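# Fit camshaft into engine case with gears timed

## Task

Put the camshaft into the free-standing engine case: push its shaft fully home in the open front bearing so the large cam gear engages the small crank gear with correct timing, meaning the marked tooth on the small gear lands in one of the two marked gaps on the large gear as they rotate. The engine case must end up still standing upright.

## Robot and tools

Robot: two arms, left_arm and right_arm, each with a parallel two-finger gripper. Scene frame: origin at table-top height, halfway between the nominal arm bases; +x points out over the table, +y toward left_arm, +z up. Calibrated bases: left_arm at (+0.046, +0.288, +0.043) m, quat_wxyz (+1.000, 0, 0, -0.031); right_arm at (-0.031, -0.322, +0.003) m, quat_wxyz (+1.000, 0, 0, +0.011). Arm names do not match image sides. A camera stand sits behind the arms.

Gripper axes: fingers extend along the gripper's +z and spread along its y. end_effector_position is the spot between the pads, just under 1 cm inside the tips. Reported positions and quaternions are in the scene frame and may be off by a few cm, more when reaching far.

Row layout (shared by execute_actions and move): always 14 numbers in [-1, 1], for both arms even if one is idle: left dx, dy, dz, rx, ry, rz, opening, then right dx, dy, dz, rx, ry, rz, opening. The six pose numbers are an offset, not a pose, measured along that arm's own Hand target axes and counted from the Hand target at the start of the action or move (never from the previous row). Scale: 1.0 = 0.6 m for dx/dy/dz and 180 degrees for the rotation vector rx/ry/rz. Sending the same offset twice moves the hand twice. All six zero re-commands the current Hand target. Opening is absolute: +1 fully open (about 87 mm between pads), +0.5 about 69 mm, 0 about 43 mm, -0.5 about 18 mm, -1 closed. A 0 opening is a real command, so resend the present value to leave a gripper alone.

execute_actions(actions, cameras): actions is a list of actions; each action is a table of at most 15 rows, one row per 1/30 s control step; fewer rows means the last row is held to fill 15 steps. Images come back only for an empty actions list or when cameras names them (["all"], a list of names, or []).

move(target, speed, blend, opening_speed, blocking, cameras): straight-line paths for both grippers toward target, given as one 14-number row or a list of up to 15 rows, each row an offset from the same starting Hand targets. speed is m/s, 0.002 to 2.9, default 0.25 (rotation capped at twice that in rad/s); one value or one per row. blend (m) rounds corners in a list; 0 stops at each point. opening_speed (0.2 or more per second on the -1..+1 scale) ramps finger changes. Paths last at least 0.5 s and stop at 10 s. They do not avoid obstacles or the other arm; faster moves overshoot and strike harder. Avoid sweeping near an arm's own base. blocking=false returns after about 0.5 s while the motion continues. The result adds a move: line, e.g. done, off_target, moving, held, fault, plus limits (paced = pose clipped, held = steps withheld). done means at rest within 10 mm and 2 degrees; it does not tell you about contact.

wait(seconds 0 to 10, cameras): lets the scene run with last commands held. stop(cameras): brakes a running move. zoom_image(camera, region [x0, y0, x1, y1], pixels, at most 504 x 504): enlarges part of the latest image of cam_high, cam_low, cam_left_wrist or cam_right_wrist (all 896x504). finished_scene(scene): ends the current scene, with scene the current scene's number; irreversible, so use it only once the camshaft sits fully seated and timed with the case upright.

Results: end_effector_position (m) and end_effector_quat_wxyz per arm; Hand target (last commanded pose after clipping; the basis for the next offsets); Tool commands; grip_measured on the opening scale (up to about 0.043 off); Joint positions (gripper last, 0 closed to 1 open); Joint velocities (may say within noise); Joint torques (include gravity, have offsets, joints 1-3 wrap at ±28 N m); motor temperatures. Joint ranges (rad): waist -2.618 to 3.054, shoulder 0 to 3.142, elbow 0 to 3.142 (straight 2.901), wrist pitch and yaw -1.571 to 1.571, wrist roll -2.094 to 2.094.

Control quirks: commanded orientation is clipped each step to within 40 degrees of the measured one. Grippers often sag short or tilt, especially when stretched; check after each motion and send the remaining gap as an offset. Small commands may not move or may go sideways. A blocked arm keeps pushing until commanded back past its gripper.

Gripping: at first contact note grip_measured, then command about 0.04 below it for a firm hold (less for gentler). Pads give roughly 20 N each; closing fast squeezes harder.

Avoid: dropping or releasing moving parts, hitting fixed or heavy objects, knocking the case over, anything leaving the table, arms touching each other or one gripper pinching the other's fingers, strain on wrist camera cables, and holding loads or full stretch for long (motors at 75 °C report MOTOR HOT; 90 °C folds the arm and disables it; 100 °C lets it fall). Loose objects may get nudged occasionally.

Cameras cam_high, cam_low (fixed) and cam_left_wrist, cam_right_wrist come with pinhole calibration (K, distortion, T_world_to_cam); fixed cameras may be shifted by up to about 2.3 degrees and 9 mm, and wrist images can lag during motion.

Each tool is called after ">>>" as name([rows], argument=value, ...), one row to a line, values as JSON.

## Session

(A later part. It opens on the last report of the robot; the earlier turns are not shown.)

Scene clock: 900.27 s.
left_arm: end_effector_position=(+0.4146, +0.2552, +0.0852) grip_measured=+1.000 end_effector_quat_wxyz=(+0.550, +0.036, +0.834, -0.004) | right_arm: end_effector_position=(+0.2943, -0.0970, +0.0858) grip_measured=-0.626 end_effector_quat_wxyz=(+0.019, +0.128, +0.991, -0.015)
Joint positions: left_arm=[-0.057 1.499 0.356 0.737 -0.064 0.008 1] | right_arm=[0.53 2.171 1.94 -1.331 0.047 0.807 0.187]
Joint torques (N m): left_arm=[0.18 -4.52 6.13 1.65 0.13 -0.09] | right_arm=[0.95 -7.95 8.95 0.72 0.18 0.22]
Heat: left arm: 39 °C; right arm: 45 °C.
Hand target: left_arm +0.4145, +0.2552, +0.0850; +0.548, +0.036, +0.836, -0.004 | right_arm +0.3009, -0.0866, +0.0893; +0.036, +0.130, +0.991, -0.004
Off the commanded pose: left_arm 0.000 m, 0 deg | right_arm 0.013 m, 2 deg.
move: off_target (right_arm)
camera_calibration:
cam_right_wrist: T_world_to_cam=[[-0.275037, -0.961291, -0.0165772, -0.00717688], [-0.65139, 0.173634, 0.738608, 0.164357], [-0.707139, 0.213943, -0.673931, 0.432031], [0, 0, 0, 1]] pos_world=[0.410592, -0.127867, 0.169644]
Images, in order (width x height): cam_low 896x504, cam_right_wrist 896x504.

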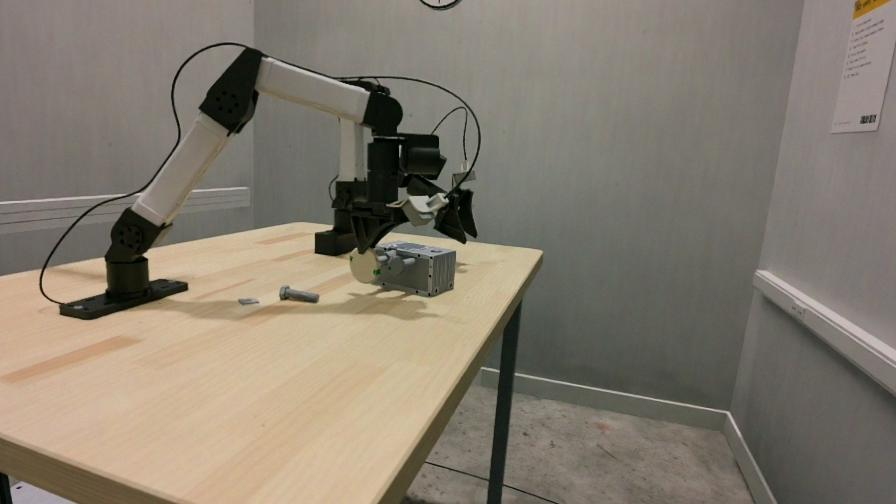

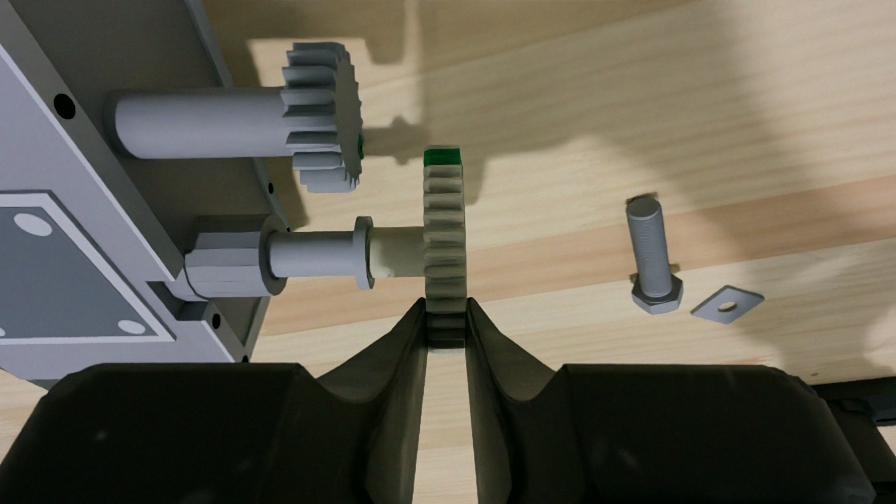

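>>> move([
  [0,0,0,0,0,0,1,0,-0.012,0.006,-0.018,0,0,-0.8],
  [0,0,0,0,0,0,1,0,0.006,0.006,-0.018,0,0,-0.8],
], speed=0.04, cameras=["cam_right_wrist"])

Scene clock: 924.20 s.
left_arm: end_effector_position=(+0.4146, +0.2552, +0.0852) grip_measured=+1.000 end_effector_quat_wxyz=(+0.550, +0.036, +0.834, -0.004) | right_arm: end_effector_position=(+0.2947, -0.0972, +0.0846) grip_measured=-0.627 end_effector_quat_wxyz=(+0.030, +0.126, +0.992, +0.004)
Joint positions: left_arm=[-0.057 1.499 0.356 0.737 -0.064 0.008 1] | right_arm=[0.522 2.125 1.867 -1.261 0.031 0.795 0.186]
Joint torques (N m): left_arm=[0.1 -4.6 6.11 1.65 0.14 -0.07] | right_arm=[0.69 -6.97 9.22 0.9 -0.07 0.22]
Motor temperatures (°C): left_arm=[22 32 33 39 22 22 22] | right_arm=[23 39 45 30 23 24 25]
Heat: left arm: 39 °C; right arm: 45 °C.
Hand target: left_arm +0.4145, +0.2552, +0.0850; +0.548, +0.036, +0.836, -0.004 | right_arm +0.3021, -0.0831, +0.0858; +0.039, +0.129, +0.991, +0.024
Off the commanded pose: left_arm 0.000 m, 0 deg | right_arm 0.016 m, 3 deg.
move: off_target (right_arm)
camera_calibration:
cam_right_wrist: T_world_to_cam=[[-0.268396, -0.961588, -0.0575585, -0.00574384], [-0.671981, 0.14408, 0.726417, 0.169747], [-0.690221, 0.233646, -0.684839, 0.429357], [0, 0, 0, 1]] pos_world=[0.408876, -0.130298, 0.170403]
Images, in order (width x height): cam_right_wrist 896x504.

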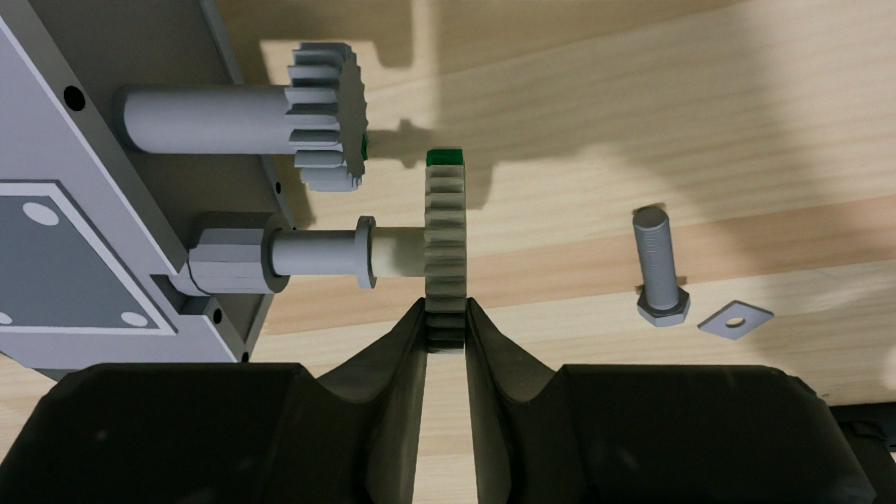

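>>> move(target=[0,0,0,0,0,0,1,0,0.016,0,0,0,0,-0.8], speed=0.03, cameras=["cam_right_wrist"])

Scene clock: 933.13 s.
left_arm: end_effector_position=(+0.4146, +0.2552, +0.0852) grip_measured=+1.000 end_effector_quat_wxyz=(+0.550, +0.036, +0.834, -0.004) | right_arm: end_effector_position=(+0.2946, -0.0963, +0.0854) grip_measured=-0.627 end_effector_quat_wxyz=(+0.022, +0.127, +0.992, -0.006)
Joint positions: left_arm=[-0.057 1.499 0.356 0.737 -0.064 0.008 1] | right_arm=[0.527 2.154 1.914 -1.304 0.037 0.801 0.186]
Joint torques (N m): left_arm=[0.01 -4.55 6.09 1.6 0.12 -0.06] | right_arm=[1.57 -7.05 9.55 1.09 -0.13 0.32]
Heat: left arm: 39 °C; right arm: 46 °C.
Hand target: left_arm +0.4145, +0.2552, +0.0850; +0.548, +0.036, +0.836, -0.004 | right_arm +0.3045, -0.0738, +0.0863; +0.039, +0.129, +0.991, +0.024
Off the commanded pose: left_arm 0.000 m, 0 deg | right_arm 0.025 m, 4 deg.
move: off_target (right_arm)
camera_calibration:
cam_right_wrist: T_world_to_cam=[[-0.271979, -0.961643, -0.035635, -0.00575458], [-0.658398, 0.158951, 0.735695, 0.165663], [-0.701812, 0.223556, -0.676375, 0.431285], [0, 0, 0, 1]] pos_world=[0.410187, -0.128282, 0.169628]
Images, in order (width x height): cam_right_wrist 896x504.

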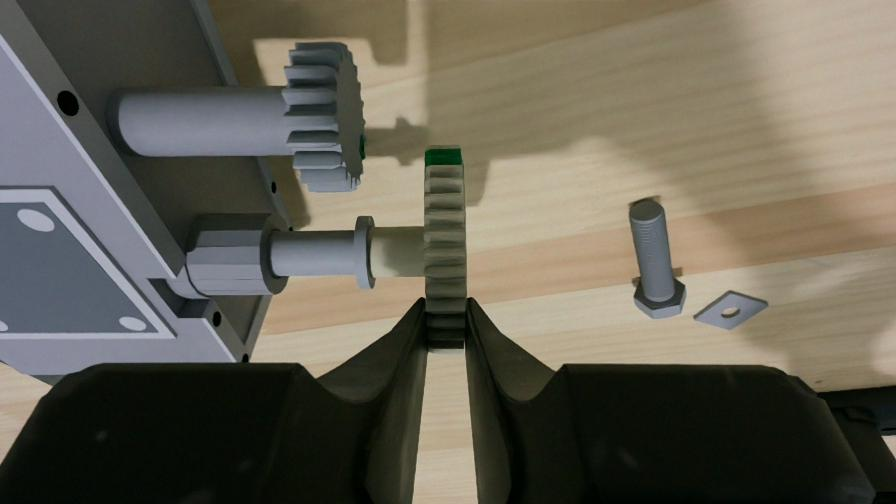

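>>> zoom_image(camera="cam_right_wrist", region=[160, 195, 380, 315])

Scaled by 2.291 from the camera's 896x504 image, which has a finer 1280x720 frame.

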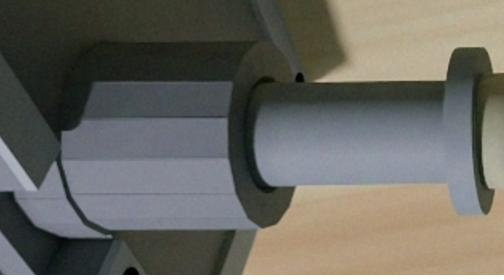

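>>> move([
  [0,0,0,0,0,0,1,0,-0.036,0,0.008,0,0,-0.8],
  [0,0,0,0,0,0,1,0,-0.036,0,0.008,0,0,-0.3],
  [0,0,0,0,0,0,1,0,-0.036,-0.13,0.008,0,0,-0.3],
  [0,0,0,0,0,0,1,0,-0.13,-0.13,0.008,0,0,-0.3],
  [0,0,0,0,0,0,1,0,-0.13,-0.13,0.008,0,0,-1],
], speed=[0.08,0.05,0.1,0.2,0.2], cameras=["cam_right_wrist","cam_low"])

>>> zoom_image(camera="cam_low", region=[345, 240, 415, 290])

Scene clock: 961.47 s.
left_arm: end_effector_position=(+0.4146, +0.2552, +0.0852) grip_measured=+1.000 end_effector_quat_wxyz=(+0.550, +0.036, +0.834, -0.004) | right_arm: end_effector_position=(+0.2765, -0.1565, +0.1509) grip_measured=-0.978 end_effector_quat_wxyz=(+0.020, +0.136, +0.991, -0.007)
Joint positions: left_arm=[-0.057 1.499 0.356 0.737 -0.064 0.008 1] | right_arm=[0.413 1.98 1.913 -1.477 0.034 0.706 0.011]
Joint torques (N m): left_arm=[0.17 -4.79 6.2 1.66 0.15 -0.11] | right_arm=[0.13 -9.4 6.05 0.81 -0.02 -0.08]
Heat: left arm: 39 °C; right arm: 44 °C.
Hand target: left_arm +0.4145, +0.2552, +0.0850; +0.548, +0.036, +0.836, -0.004 | right_arm +0.2782, -0.1520, +0.1595; +0.038, +0.130, +0.991, +0.011
Off the commanded pose: left_arm 0.000 m, 0 deg | right_arm 0.010 m, 3 deg.
move: off_target (right_arm); target 5's new opening was sent with right_arm's hand 0.010 m and 3 deg from that target
camera_calibration:
cam_right_wrist: T_world_to_cam=[[-0.289776, -0.956513, -0.0333563, -0.0608488], [-0.653086, 0.172135, 0.73746, 0.115408], [-0.699649, 0.235483, -0.674566, 0.477299], [0, 0, 0, 1]] pos_world=[0.391681, -0.190464, 0.234831]
Images, in order (width x height): cam_low 896x504, cam_right_wrist 896x504.

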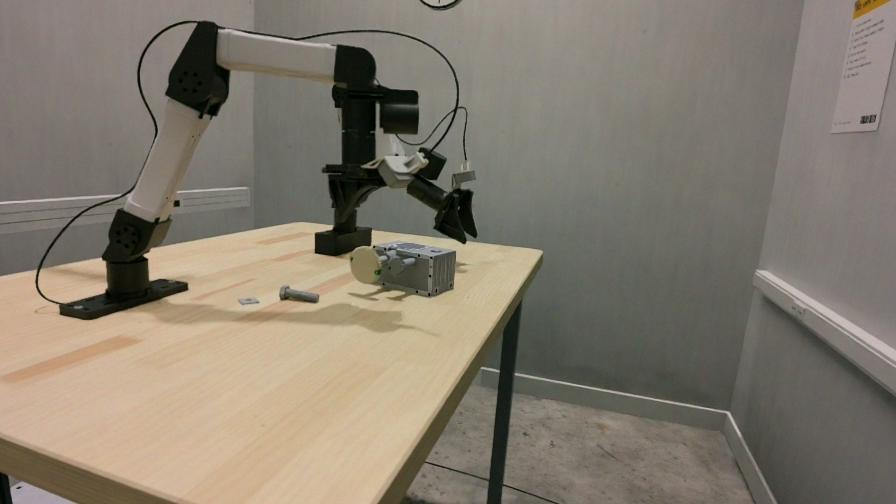

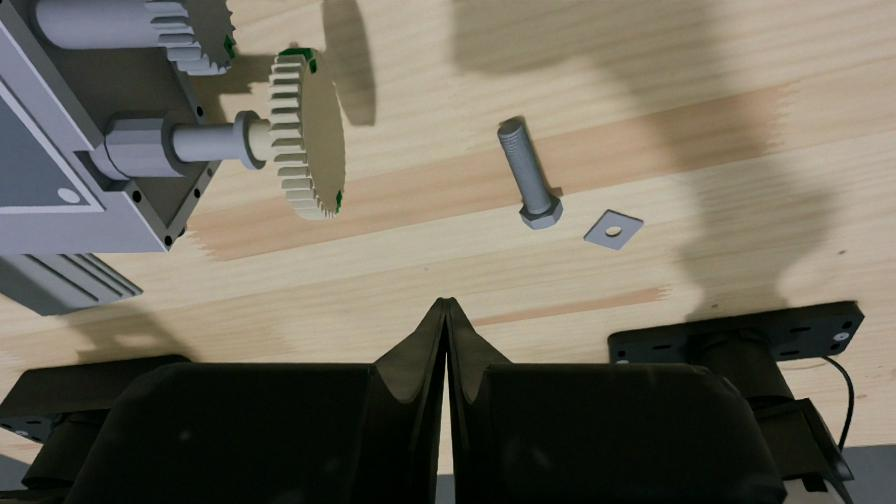

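Scaled by 7.200 from the camera's 896x504 image, which has a finer 1280x720 frame.

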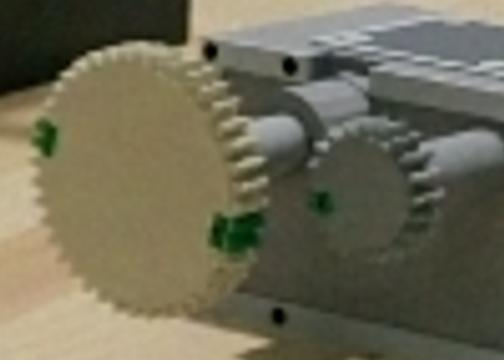

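>>> move(target=[0,0,0,0,0,0,1,0.0075,-0.005,0.153,0,0,0,-1], speed=0.15, cameras=["cam_right_wrist","cam_low"])

>>> zoom_image(camera="cam_low", region=[320, 225, 420, 295])

Scene clock: 982.23 s.
left_arm: end_effector_position=(+0.4146, +0.2552, +0.0852) grip_measured=+1.000 end_effector_quat_wxyz=(+0.550, +0.036, +0.834, -0.004) | right_arm: end_effector_position=(+0.2764, -0.1567, +0.0625) grip_measured=-0.978 end_effector_quat_wxyz=(+0.025, +0.134, +0.991, -0.004)
Joint positions: left_arm=[-0.057 1.499 0.356 0.737 -0.064 0.008 1] | right_arm=[0.413 1.971 1.548 -1.111 0.034 0.702 0.011]
Joint torques (N m): left_arm=[0.25 -4.68 6.13 1.67 0.12 -0.11] | right_arm=[-0.16 -8.62 6.11 0.83 -0.01 -0.08]
Heat: left arm: 39 °C; right arm: 43 °C.
Hand target: left_arm +0.4145, +0.2552, +0.0850; +0.548, +0.036, +0.836, -0.004 | right_arm +0.2802, -0.1526, +0.0676; +0.038, +0.130, +0.991, +0.011
Off the commanded pose: left_arm 0.000 m, 0 deg | right_arm 0.008 m, 2 deg.
move: done
camera_calibration:
cam_right_wrist: T_world_to_cam=[[-0.285376, -0.957568, -0.0402982, -0.0648774], [-0.660511, 0.166031, 0.732229, 0.181996], [-0.694468, 0.235578, -0.679865, 0.41655], [0, 0, 0, 1]] pos_world=[0.390976, -0.190471, 0.147321]
Images, in order (width x height): cam_low 896x504, cam_right_wrist 896x504.

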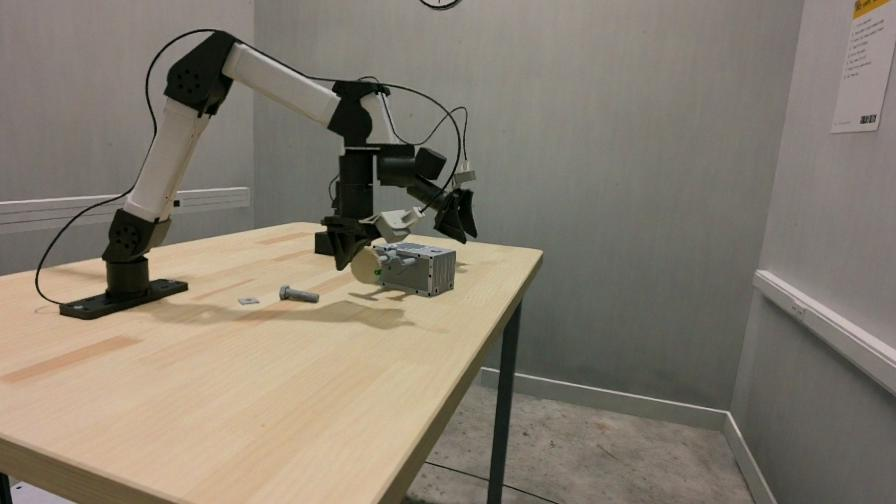

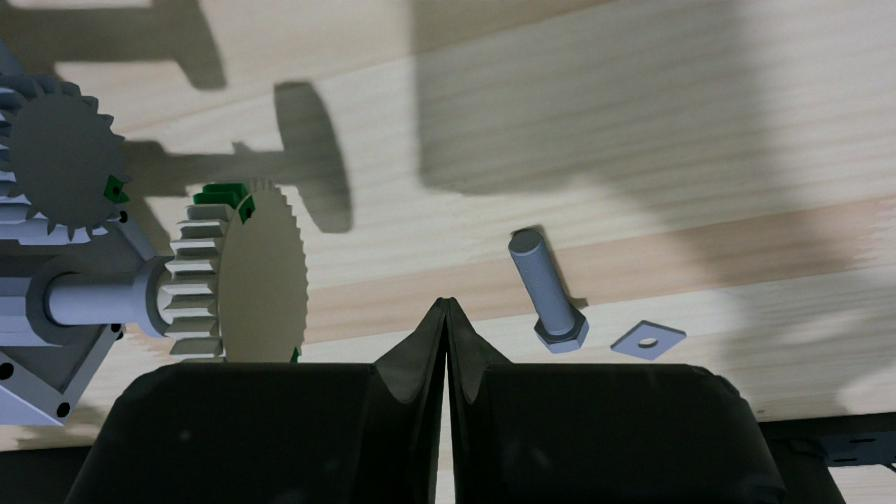

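Scaled by 5.040 from the camera's 896x504 image, which has a finer 1280x720 frame.

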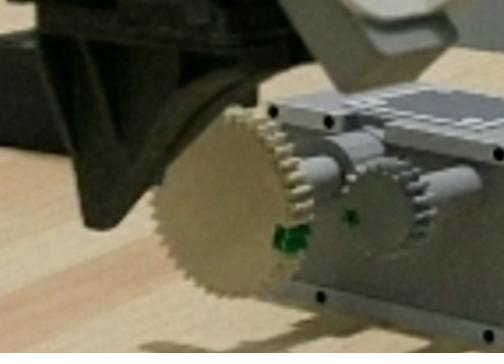

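>>> move(target=[0,0,0,0,0,0,1,-0.0087,0.063,-0.001,0,0,0,-1], speed=0.1, cameras=["cam_right_wrist","cam_low"])

>>> zoom_image(camera="cam_low", region=[320, 225, 420, 295])

Scene clock: 1016.00 s.
left_arm: end_effector_position=(+0.4146, +0.2552, +0.0852) grip_measured=+1.000 end_effector_quat_wxyz=(+0.550, +0.036, +0.834, -0.004) | right_arm: end_effector_position=(+0.2911, -0.1225, +0.0636) grip_measured=-0.978 end_effector_quat_wxyz=(+0.035, +0.126, +0.991, +0.004)
Joint positions: left_arm=[-0.057 1.499 0.356 0.737 -0.064 0.008 1] | right_arm=[0.475 2.058 1.681 -1.133 0.034 0.749 0.011]
Joint torques (N m): left_arm=[0.12 -4.64 6.2 1.64 0.15 -0.12] | right_arm=[0.01 -7.27 9.7 0.47 0.04 0.11]
Heat: left arm: 39 °C; right arm: 42 °C.
Hand target: left_arm +0.4145, +0.2552, +0.0850; +0.548, +0.036, +0.836, -0.004 | right_arm +0.2949, -0.1174, +0.0699; +0.038, +0.130, +0.991, +0.011
Off the commanded pose: left_arm 0.000 m, 0 deg | right_arm 0.009 m, 1 deg.
move: done
camera_calibration:
cam_right_wrist: T_world_to_cam=[[-0.269581, -0.961151, -0.0592884, -0.031714], [-0.678786, 0.145991, 0.719678, 0.188902], [-0.683064, 0.234256, -0.691772, 0.416789], [0, 0, 0, 1]] pos_world=[0.404368, -0.155695, 0.150494]
Images, in order (width x height): cam_low 896x504, cam_right_wrist 896x504.

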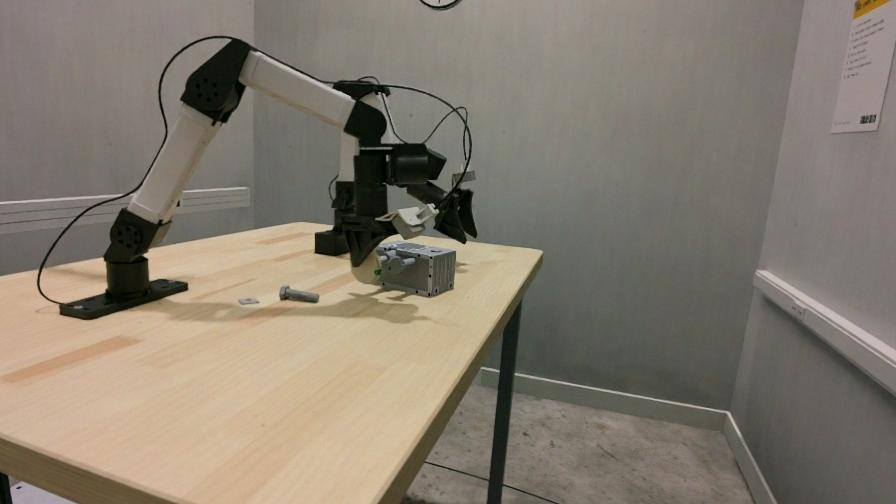

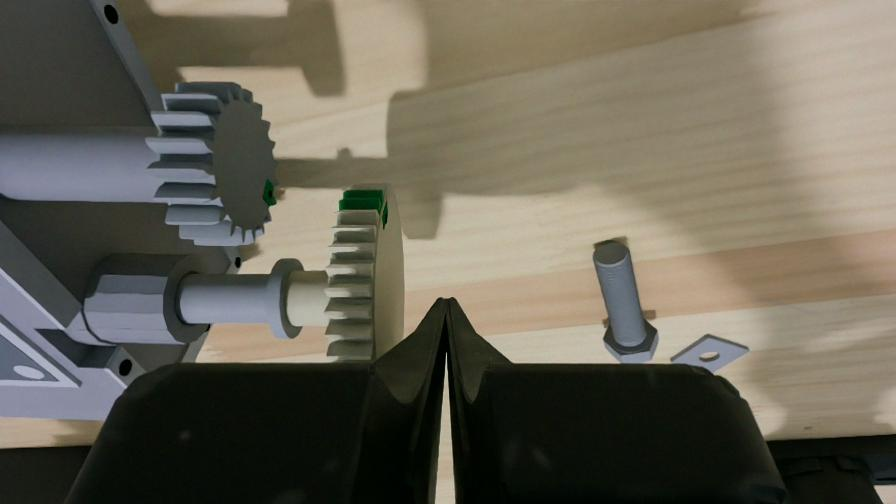

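Scaled by 5.040 from the camera's 896x504 image, which has a finer 1280x720 frame.

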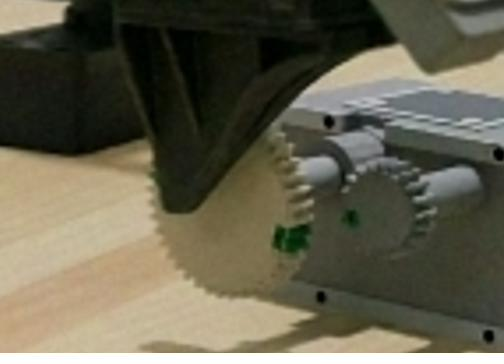

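>>> move(target=[0,0,0,0,0,0,1,-0.0075,0.018,-0.003,0,0,0,-1], speed=0.05, cameras=["cam_right_wrist","cam_low"])

>>> zoom_image(camera="cam_low", region=[320, 225, 420, 295])

Scene clock: 1030.10 s.
left_arm: end_effector_position=(+0.4146, +0.2552, +0.0852) grip_measured=+1.000 end_effector_quat_wxyz=(+0.550, +0.036, +0.834, -0.004) | right_arm: end_effector_position=(+0.2983, -0.1152, +0.0661) grip_measured=-0.978 end_effector_quat_wxyz=(+0.033, +0.128, +0.991, +0.003)
Joint positions: left_arm=[-0.057 1.499 0.356 0.737 -0.064 0.008 1] | right_arm=[0.482 2.1 1.755 -1.169 0.034 0.759 0.011]
Joint torques (N m): left_arm=[0.32 -4.46 6.23 1.64 0.08 -0.03] | right_arm=[0.4 -7.54 9.74 0.51 0.05 0.12]
Heat: left arm: 39 °C; right arm: 45 °C.
Hand target: left_arm +0.4145, +0.2552, +0.0850; +0.548, +0.036, +0.836, -0.004 | right_arm +0.3017, -0.1082, +0.0723; +0.038, +0.130, +0.991, +0.011
Off the commanded pose: left_arm 0.000 m, 0 deg | right_arm 0.010 m, 1 deg.
move: done
camera_calibration:
cam_right_wrist: T_world_to_cam=[[-0.273064, -0.960298, -0.0571286, -0.0216311], [-0.675623, 0.149163, 0.722, 0.190204], [-0.684814, 0.235749, -0.68953, 0.42226], [0, 0, 0, 1]] pos_world=[0.411769, -0.148691, 0.152598]
Images, in order (width x height): cam_low 896x504, cam_right_wrist 896x504.

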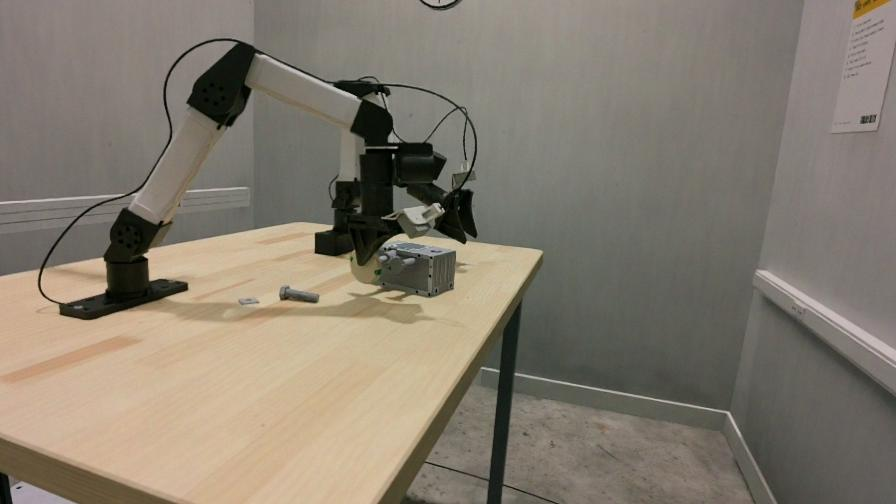

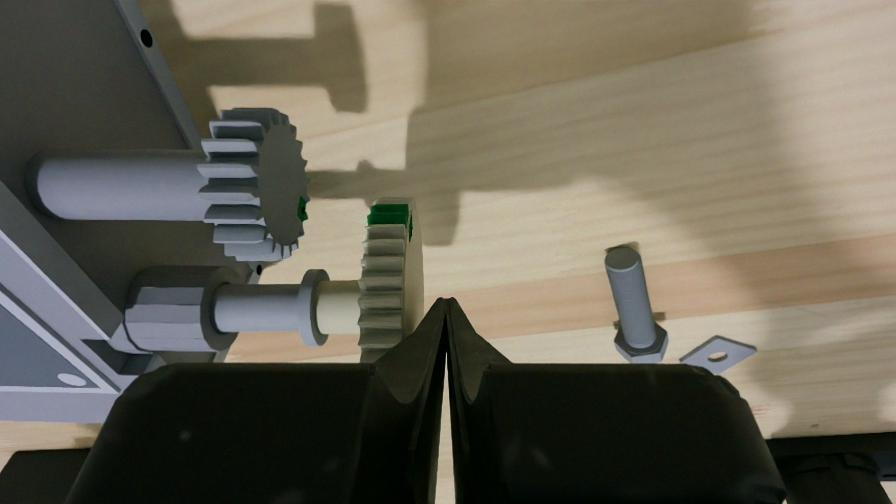

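Scaled by 5.040 from the camera's 896x504 image, which has a finer 1280x720 frame.

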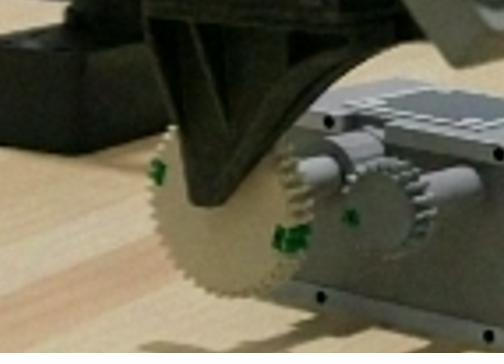

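>>> move([
  [0,0,0,0,0,0,1,-0.001,0.004,0.005,0,0,0,-1],
  [0,0,0,0,0,0,1,-0.001,0.030,0.005,0,0,0,-1],
], speed=0.04, cameras=["cam_right_wrist","cam_low"])

>>> zoom_image(camera="cam_low", region=[320, 225, 420, 295])

Scene clock: 1039.83 s.
left_arm: end_effector_position=(+0.4146, +0.2552, +0.0852) grip_measured=+1.000 end_effector_quat_wxyz=(+0.550, +0.036, +0.834, -0.004) | right_arm: end_effector_position=(+0.2989, -0.1000, +0.0648) grip_measured=-0.978 end_effector_quat_wxyz=(+0.024, +0.127, +0.992, -0.002)
Joint positions: left_arm=[-0.057 1.499 0.356 0.737 -0.064 0.008 1] | right_arm=[0.513 2.157 1.837 -1.216 0.034 0.787 0.011]
Joint torques (N m): left_arm=[0.21 -4.55 6.11 1.67 0.12 -0.12] | right_arm=[0.28 -7.77 9.69 0.7 0.07 0.14]
Heat: left arm: 39 °C; right arm: 46 °C.
Hand target: left_arm +0.4145, +0.2552, +0.0850; +0.548, +0.036, +0.836, -0.004 | right_arm +0.3072, -0.0909, +0.0698; +0.038, +0.130, +0.991, +0.011
Off the commanded pose: left_arm 0.000 m, 0 deg | right_arm 0.013 m, 2 deg.
move: off_target (right_arm)
camera_calibration:
cam_right_wrist: T_world_to_cam=[[-0.271716, -0.961396, -0.0434547, -0.0083622], [-0.662253, 0.154026, 0.733278, 0.184995], [-0.698277, 0.228021, -0.678539, 0.42081], [0, 0, 0, 1]] pos_world=[0.414084, -0.132487, 0.14952]
Images, in order (width x height): cam_low 896x504, cam_right_wrist 896x504.

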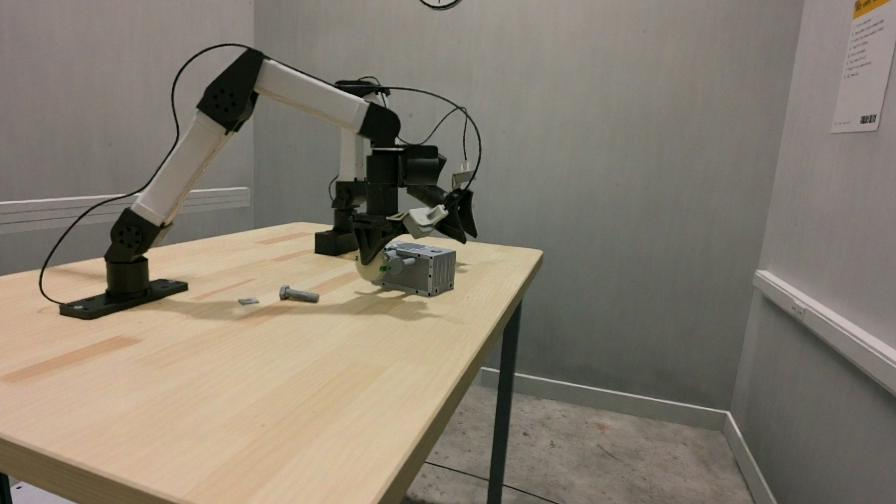

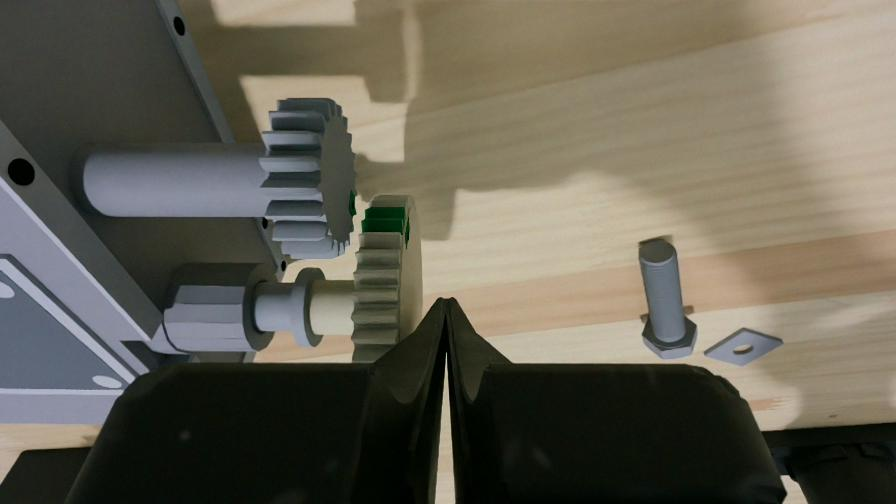

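Scaled by 5.040 from the camera's 896x504 image, which has a finer 1280x720 frame.

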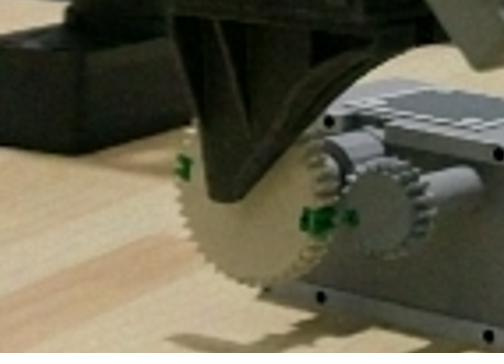

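>>> zoom_image(camera="cam_low", region=[350, 240, 420, 290])

>>> zoom_image(camera="cam_right_wrist", region=[240, 80, 460, 270])

Scaled by 7.200 from the camera's 896x504 image, which has a finer 1280x720 frame.

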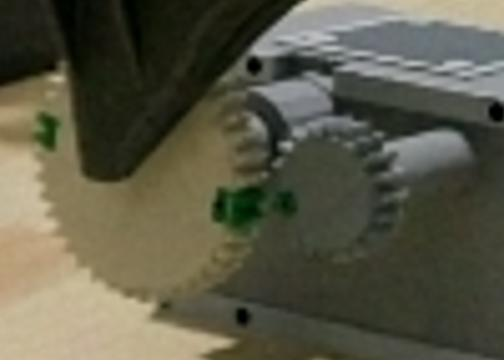

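Scaled by 2.291 from the camera's 896x504 image, which has a finer 1280x720 frame.

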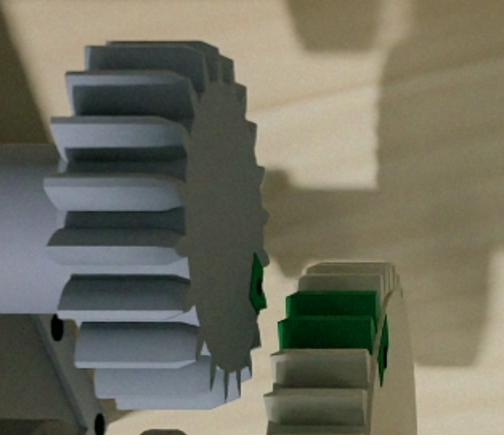

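>>> move([
  [0,0,0,0,0,0,1,0,-0.05,0,0,0,0,-1],
  [0,0,0,0,0,0,1,0,-0.05,-0.12,0,0,0,-1],
  [0,0,0,0,0,0,1,0.0033,0.03,-0.117,0,0,0,0.05],
], speed=[0.08,0.15,0.15], cameras=["cam_right_wrist","cam_low"])

>>> zoom_image(camera="cam_low", region=[350, 240, 420, 290])

Scene clock: 1083.40 s.
left_arm: end_effector_position=(+0.4146, +0.2552, +0.0852) grip_measured=+1.000 end_effector_quat_wxyz=(+0.550, +0.036, +0.834, -0.004) | right_arm: end_effector_position=(+0.3016, -0.0748, +0.1341) grip_measured=+0.050 end_effector_quat_wxyz=(+0.033, +0.124, +0.992, +0.006)
Joint positions: left_arm=[-0.057 1.499 0.356 0.737 -0.064 0.008 1] | right_arm=[0.559 2.234 2.239 -1.518 0.034 0.827 0.525]
Joint torques (N m): left_arm=[0.08 -4.46 6.28 1.68 0.14 -0.09] | right_arm=[-0.44 -8.27 9.39 0.46 0.11 0.11]
Heat: left arm: 39 °C; right arm: 46 °C.
Hand target: left_arm +0.4145, +0.2552, +0.0850; +0.548, +0.036, +0.836, -0.004 | right_arm +0.3045, -0.0738, +0.1404; +0.038, +0.130, +0.991, +0.012
Off the commanded pose: left_arm 0.000 m, 0 deg | right_arm 0.007 m, 1 deg.
move: done
camera_calibration:
cam_right_wrist: T_world_to_cam=[[-0.264029, -0.962474, -0.0627163, 0.0197207], [-0.67772, 0.138862, 0.72209, 0.13712], [-0.686283, 0.233157, -0.688951, 0.462109], [0, 0, 0, 1]] pos_world=[0.415273, -0.107804, 0.220594]
Images, in order (width x height): cam_low 896x504, cam_right_wrist 896x504.

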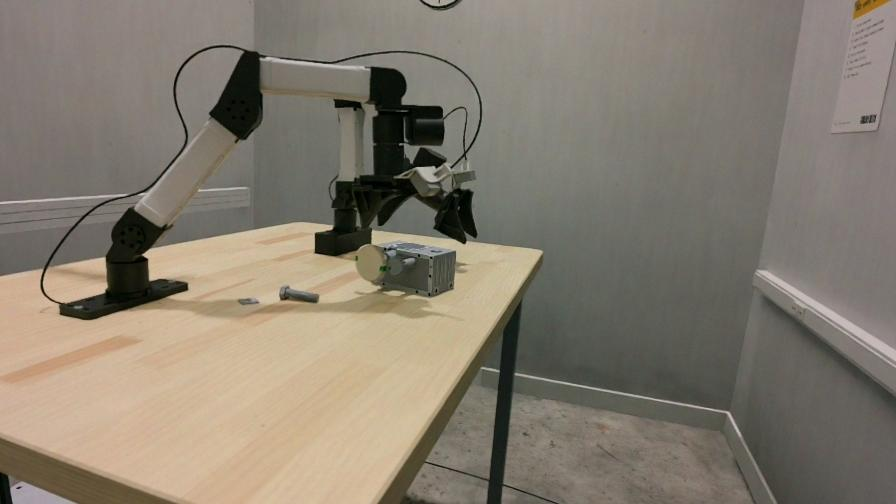

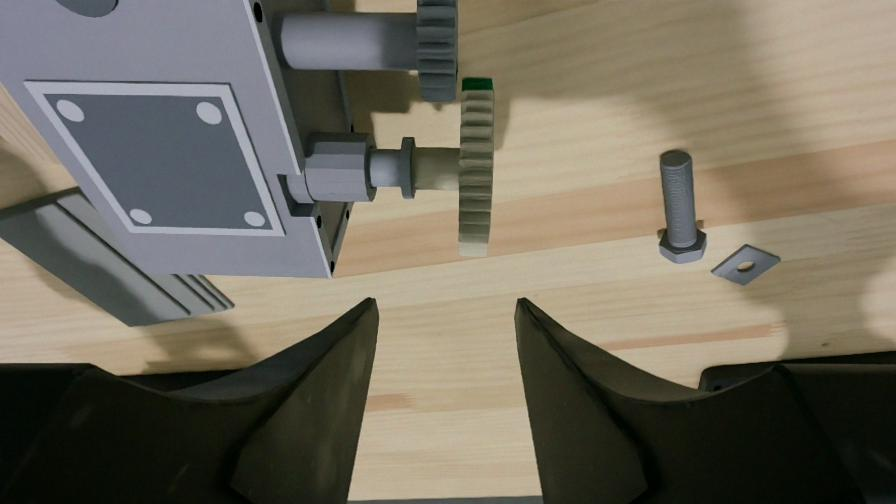

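Scaled by 7.200 from the camera's 896x504 image, which has a finer 1280x720 frame.

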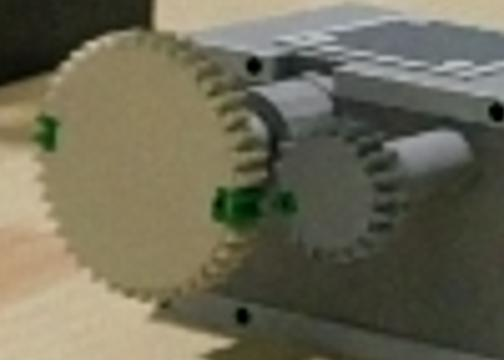

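>>> move([
  [0,0,0,0,0,0,1,0.003,-0.022,0,0,0,0,0.05],
  [0,0,0,0,0,0,1,0.008,-0.0245,0.08,0,0,0,0.05],
], speed=0.12, blend=0.005, cameras=["cam_right_wrist"])

Scene clock: 1093.87 s.
left_arm: end_effector_position=(+0.4146, +0.2552, +0.0852) grip_measured=+1.000 end_effector_quat_wxyz=(+0.550, +0.036, +0.834, -0.004) | right_arm: end_effector_position=(+0.2938, -0.0880, +0.0776) grip_measured=+0.050 end_effector_quat_wxyz=(+0.016, +0.131, +0.991, -0.009)
Joint positions: left_arm=[-0.057 1.499 0.356 0.737 -0.064 0.008 1] | right_arm=[0.542 2.186 1.932 -1.304 0.034 0.826 0.525]
Joint torques (N m): left_arm=[0.39 -4.52 6.19 1.69 0.15 -0.08] | right_arm=[-0.59 -11.58 6.15 0.78 0.1 -0.08]
Heat: left arm: 39 °C; right arm: 45 °C.
Hand target: left_arm +0.4145, +0.2552, +0.0850; +0.548, +0.036, +0.836, -0.004 | right_arm +0.2998, -0.0863, +0.0917; +0.038, +0.130, +0.991, +0.011
Off the commanded pose: left_arm 0.000 m, 0 deg | right_arm 0.015 m, 3 deg.
move: off_target (right_arm)
camera_calibration:
cam_right_wrist: T_world_to_cam=[[-0.281135, -0.959239, -0.0287012, 0.00417436], [-0.64728, 0.167455, 0.743631, 0.166333], [-0.708514, 0.227638, -0.667974, 0.425334], [0, 0, 0, 1]] pos_world=[0.410193, -0.120671, 0.160541]
Images, in order (width x height): cam_right_wrist 896x504.

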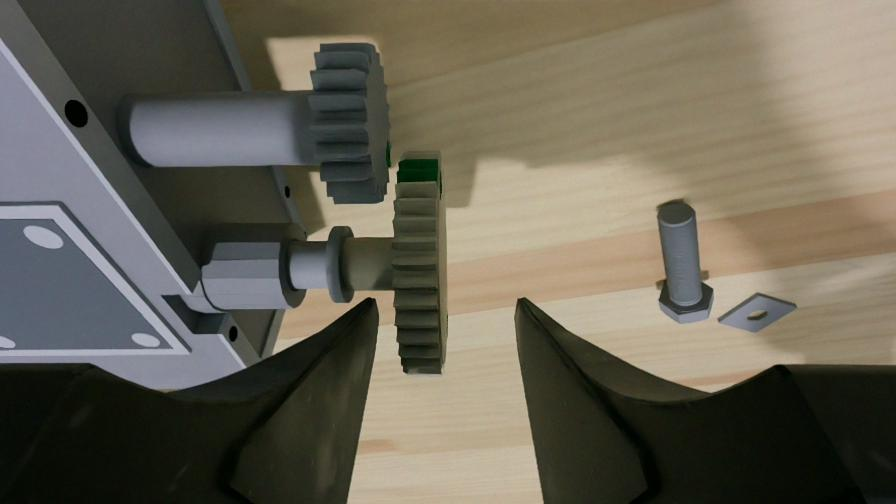

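>>> move(target=[0,0,0,0,0,0,1,-0.002,0.018,-0.008,0,0,0,0.05], speed=0.08, cameras=["cam_right_wrist"])

Scene clock: 1105.83 s.
left_arm: end_effector_position=(+0.4146, +0.2552, +0.0852) grip_measured=+1.000 end_effector_quat_wxyz=(+0.550, +0.036, +0.834, -0.004) | right_arm: end_effector_position=(+0.3019, -0.0810, +0.0892) grip_measured=+0.050 end_effector_quat_wxyz=(+0.032, +0.130, +0.991, +0.005)
Joint positions: left_arm=[-0.057 1.499 0.356 0.737 -0.064 0.008 1] | right_arm=[0.546 2.186 1.981 -1.31 0.034 0.826 0.525]
Joint torques (N m): left_arm=[0.12 -4.49 6.19 1.6 0.15 -0.09] | right_arm=[0.32 -8.44 9.51 0.46 0.1 0.1]
Heat: left arm: 39 °C; right arm: 44 °C.
Hand target: left_arm +0.4145, +0.2552, +0.0850; +0.548, +0.036, +0.836, -0.004 | right_arm +0.3034, -0.0762, +0.0969; +0.038, +0.130, +0.991, +0.011
Off the commanded pose: left_arm 0.000 m, 0 deg | right_arm 0.009 m, 1 deg.
move: done
camera_calibration:
cam_right_wrist: T_world_to_cam=[[-0.27587, -0.959274, -0.0607288, 0.0146219], [-0.674387, 0.148148, 0.723363, 0.170184], [-0.684907, 0.240509, -0.687792, 0.432854], [0, 0, 0, 1]] pos_world=[0.415268, -0.115291, 0.175497]
Images, in order (width x height): cam_right_wrist 896x504.

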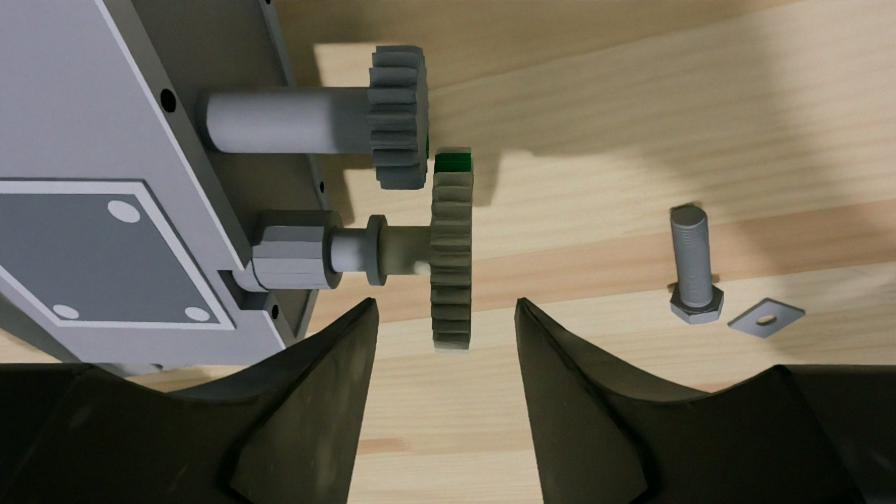

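>>> move([
  [0,0,0,0,0,0,1,0,-0.002,0,0,0,0,0.05],
  [0,0,0,0,0,0,1,0,-0.002,0,0,0,0,-0.8],
], speed=0.08, opening_speed=0.5, cameras=["cam_right_wrist","cam_low"])

>>> zoom_image(camera="cam_low", region=[350, 240, 420, 290])

>>> zoom_image(camera="cam_right_wrist", region=[320, 0, 520, 260])

Scene clock: 1117.37 s.
left_arm: end_effector_position=(+0.4146, +0.2552, +0.0852) grip_measured=+1.000 end_effector_quat_wxyz=(+0.550, +0.036, +0.834, -0.004) | right_arm: end_effector_position=(+0.3014, -0.0814, +0.0893) grip_measured=-0.625 end_effector_quat_wxyz=(+0.031, +0.129, +0.991, +0.004)
Joint positions: left_arm=[-0.057 1.499 0.356 0.737 -0.064 0.008 1] | right_arm=[0.546 2.186 1.981 -1.312 0.034 0.826 0.188]
Joint torques (N m): left_arm=[0.18 -4.63 5.96 1.67 0.13 -0.07] | right_arm=[0.17 -8.76 8.9 0.49 0.1 0.08]
Heat: left arm: 39 °C; right arm: 44 °C.
Hand target: left_arm +0.4145, +0.2552, +0.0850; +0.548, +0.036, +0.836, -0.004 | right_arm +0.3031, -0.0774, +0.0969; +0.038, +0.130, +0.991, +0.011
Off the commanded pose: left_arm 0.000 m, 0 deg | right_arm 0.009 m, 1 deg.
move: done
camera_calibration:
cam_right_wrist: T_world_to_cam=[[-0.275615, -0.959455, -0.0590173, 0.0140112], [-0.672998, 0.14876, 0.72453, 0.169357], [-0.686374, 0.23941, -0.686712, 0.432899], [0, 0, 0, 1]] pos_world=[0.41497, -0.115391, 0.1754]
Images, in order (width x height): cam_low 896x504, cam_right_wrist 896x504.

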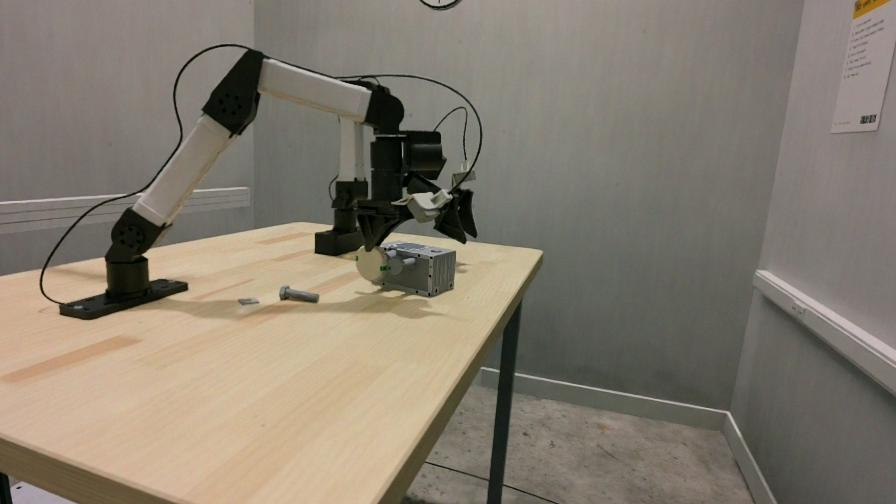

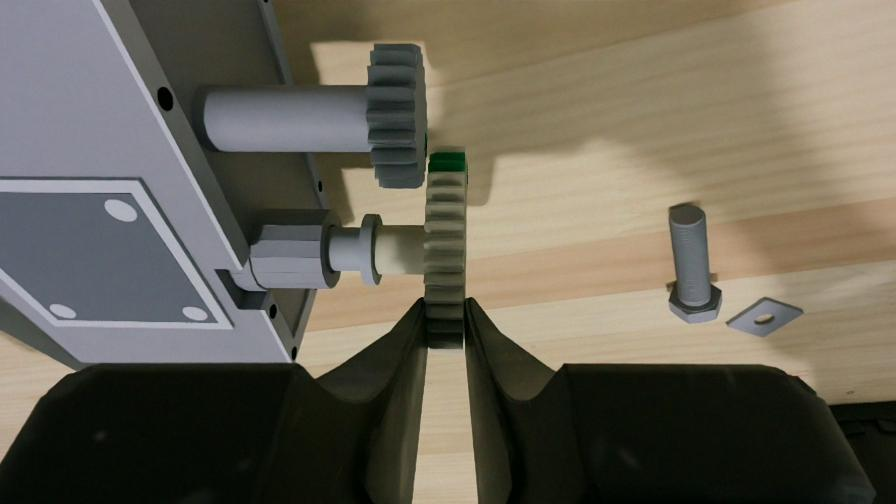

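Scaled by 7.200 from the camera's 896x504 image, which has a finer 1280x720 frame.

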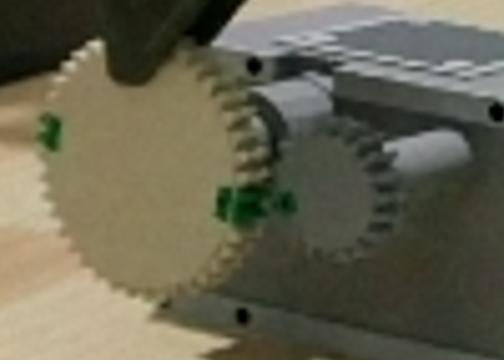

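Scaled by 1.938 from the camera's 896x504 image, which has a finer 1280x720 frame.

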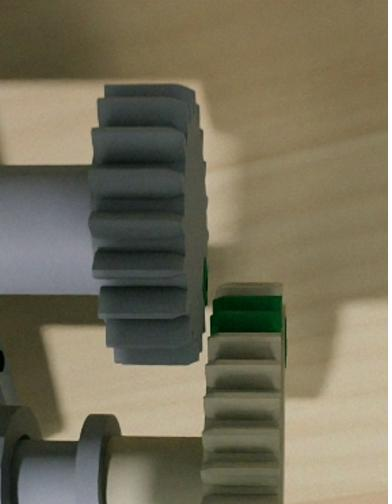

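>>> move(target=[0,0,0,0,0,0,1,-0.004,0.0,0,0,0.035,0,-0.8], speed=0.05, cameras=["cam_right_wrist","cam_low"])

>>> zoom_image(camera="cam_low", region=[350, 240, 420, 290])

>>> zoom_image(camera="cam_right_wrist", region=[320, 0, 520, 260])

Scene clock: 1134.47 s.
left_arm: end_effector_position=(+0.4146, +0.2552, +0.0852) grip_measured=+1.000 end_effector_quat_wxyz=(+0.550, +0.036, +0.834, -0.004) | right_arm: end_effector_position=(+0.3032, -0.0809, +0.0897) grip_measured=-0.626 end_effector_quat_wxyz=(-0.014, +0.127, +0.992, +0.006)
Joint positions: left_arm=[-0.057 1.499 0.356 0.737 -0.064 0.008 1] | right_arm=[0.521 2.282 2.127 -1.431 -0.027 0.796 0.187]
Joint torques (N m): left_arm=[0.2 -4.38 6.17 1.66 0.12 -0.11] | right_arm=[-0.68 -8.57 9.63 0.25 -0.15 0]
Heat: left arm: 39 °C; right arm: 44 °C.
Hand target: left_arm +0.4145, +0.2552, +0.0850; +0.548, +0.036, +0.836, -0.004 | right_arm +0.3053, -0.0779, +0.0971; -0.017, +0.129, +0.991, +0.019
Off the commanded pose: left_arm 0.000 m, 0 deg | right_arm 0.008 m, 1 deg.
move: done
camera_calibration:
cam_right_wrist: T_world_to_cam=[[-0.27463, -0.960329, -0.0484522, 0.0136634], [-0.605906, 0.133707, 0.78422, 0.143262], [-0.74663, 0.244727, -0.618588, 0.44692], [0, 0, 0, 1]] pos_world=[0.424239, -0.115407, 0.164773]
Images, in order (width x height): cam_low 896x504, cam_right_wrist 896x504.

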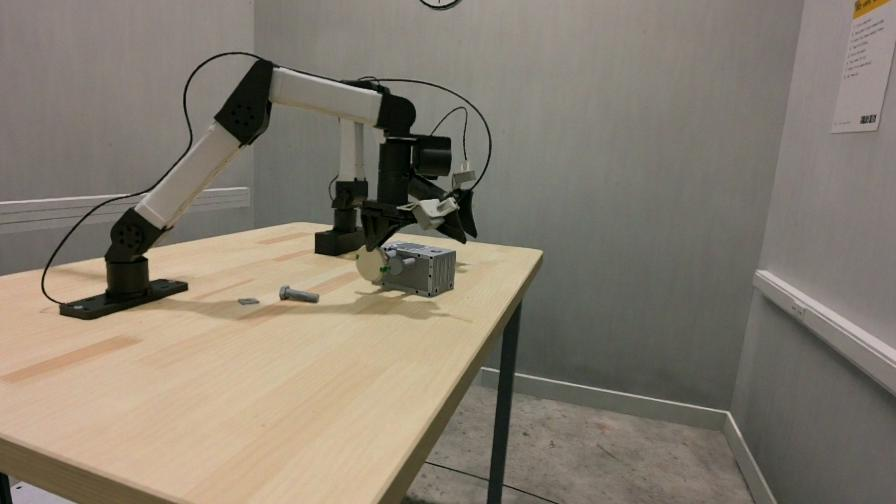

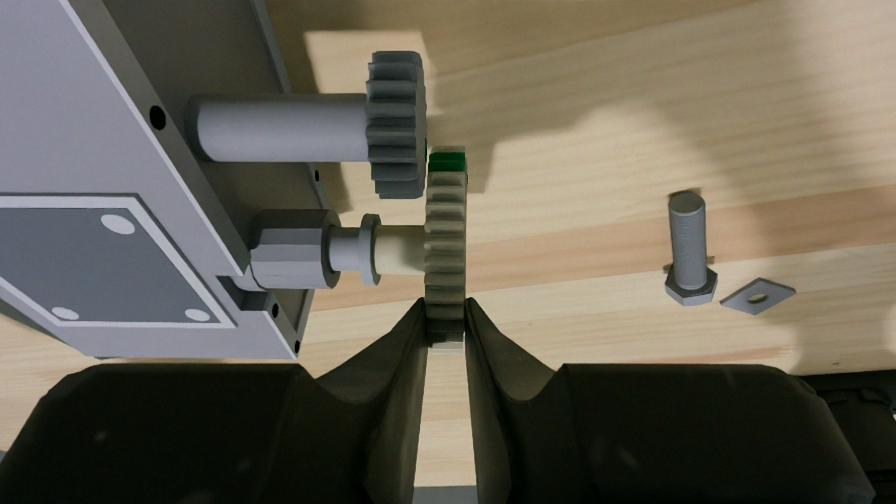

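Scaled by 7.200 from the camera's 896x504 image, which has a finer 1280x720 frame.

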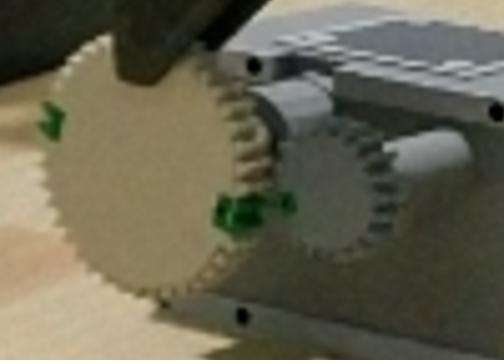

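Scaled by 1.938 from the camera's 896x504 image, which has a finer 1280x720 frame.

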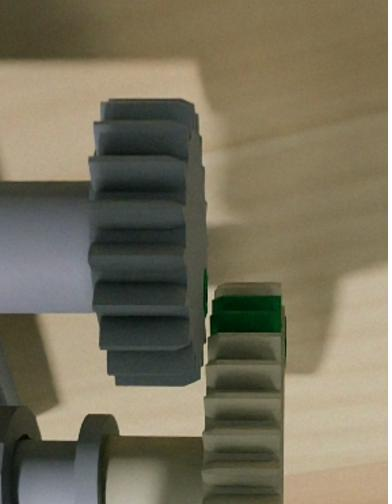

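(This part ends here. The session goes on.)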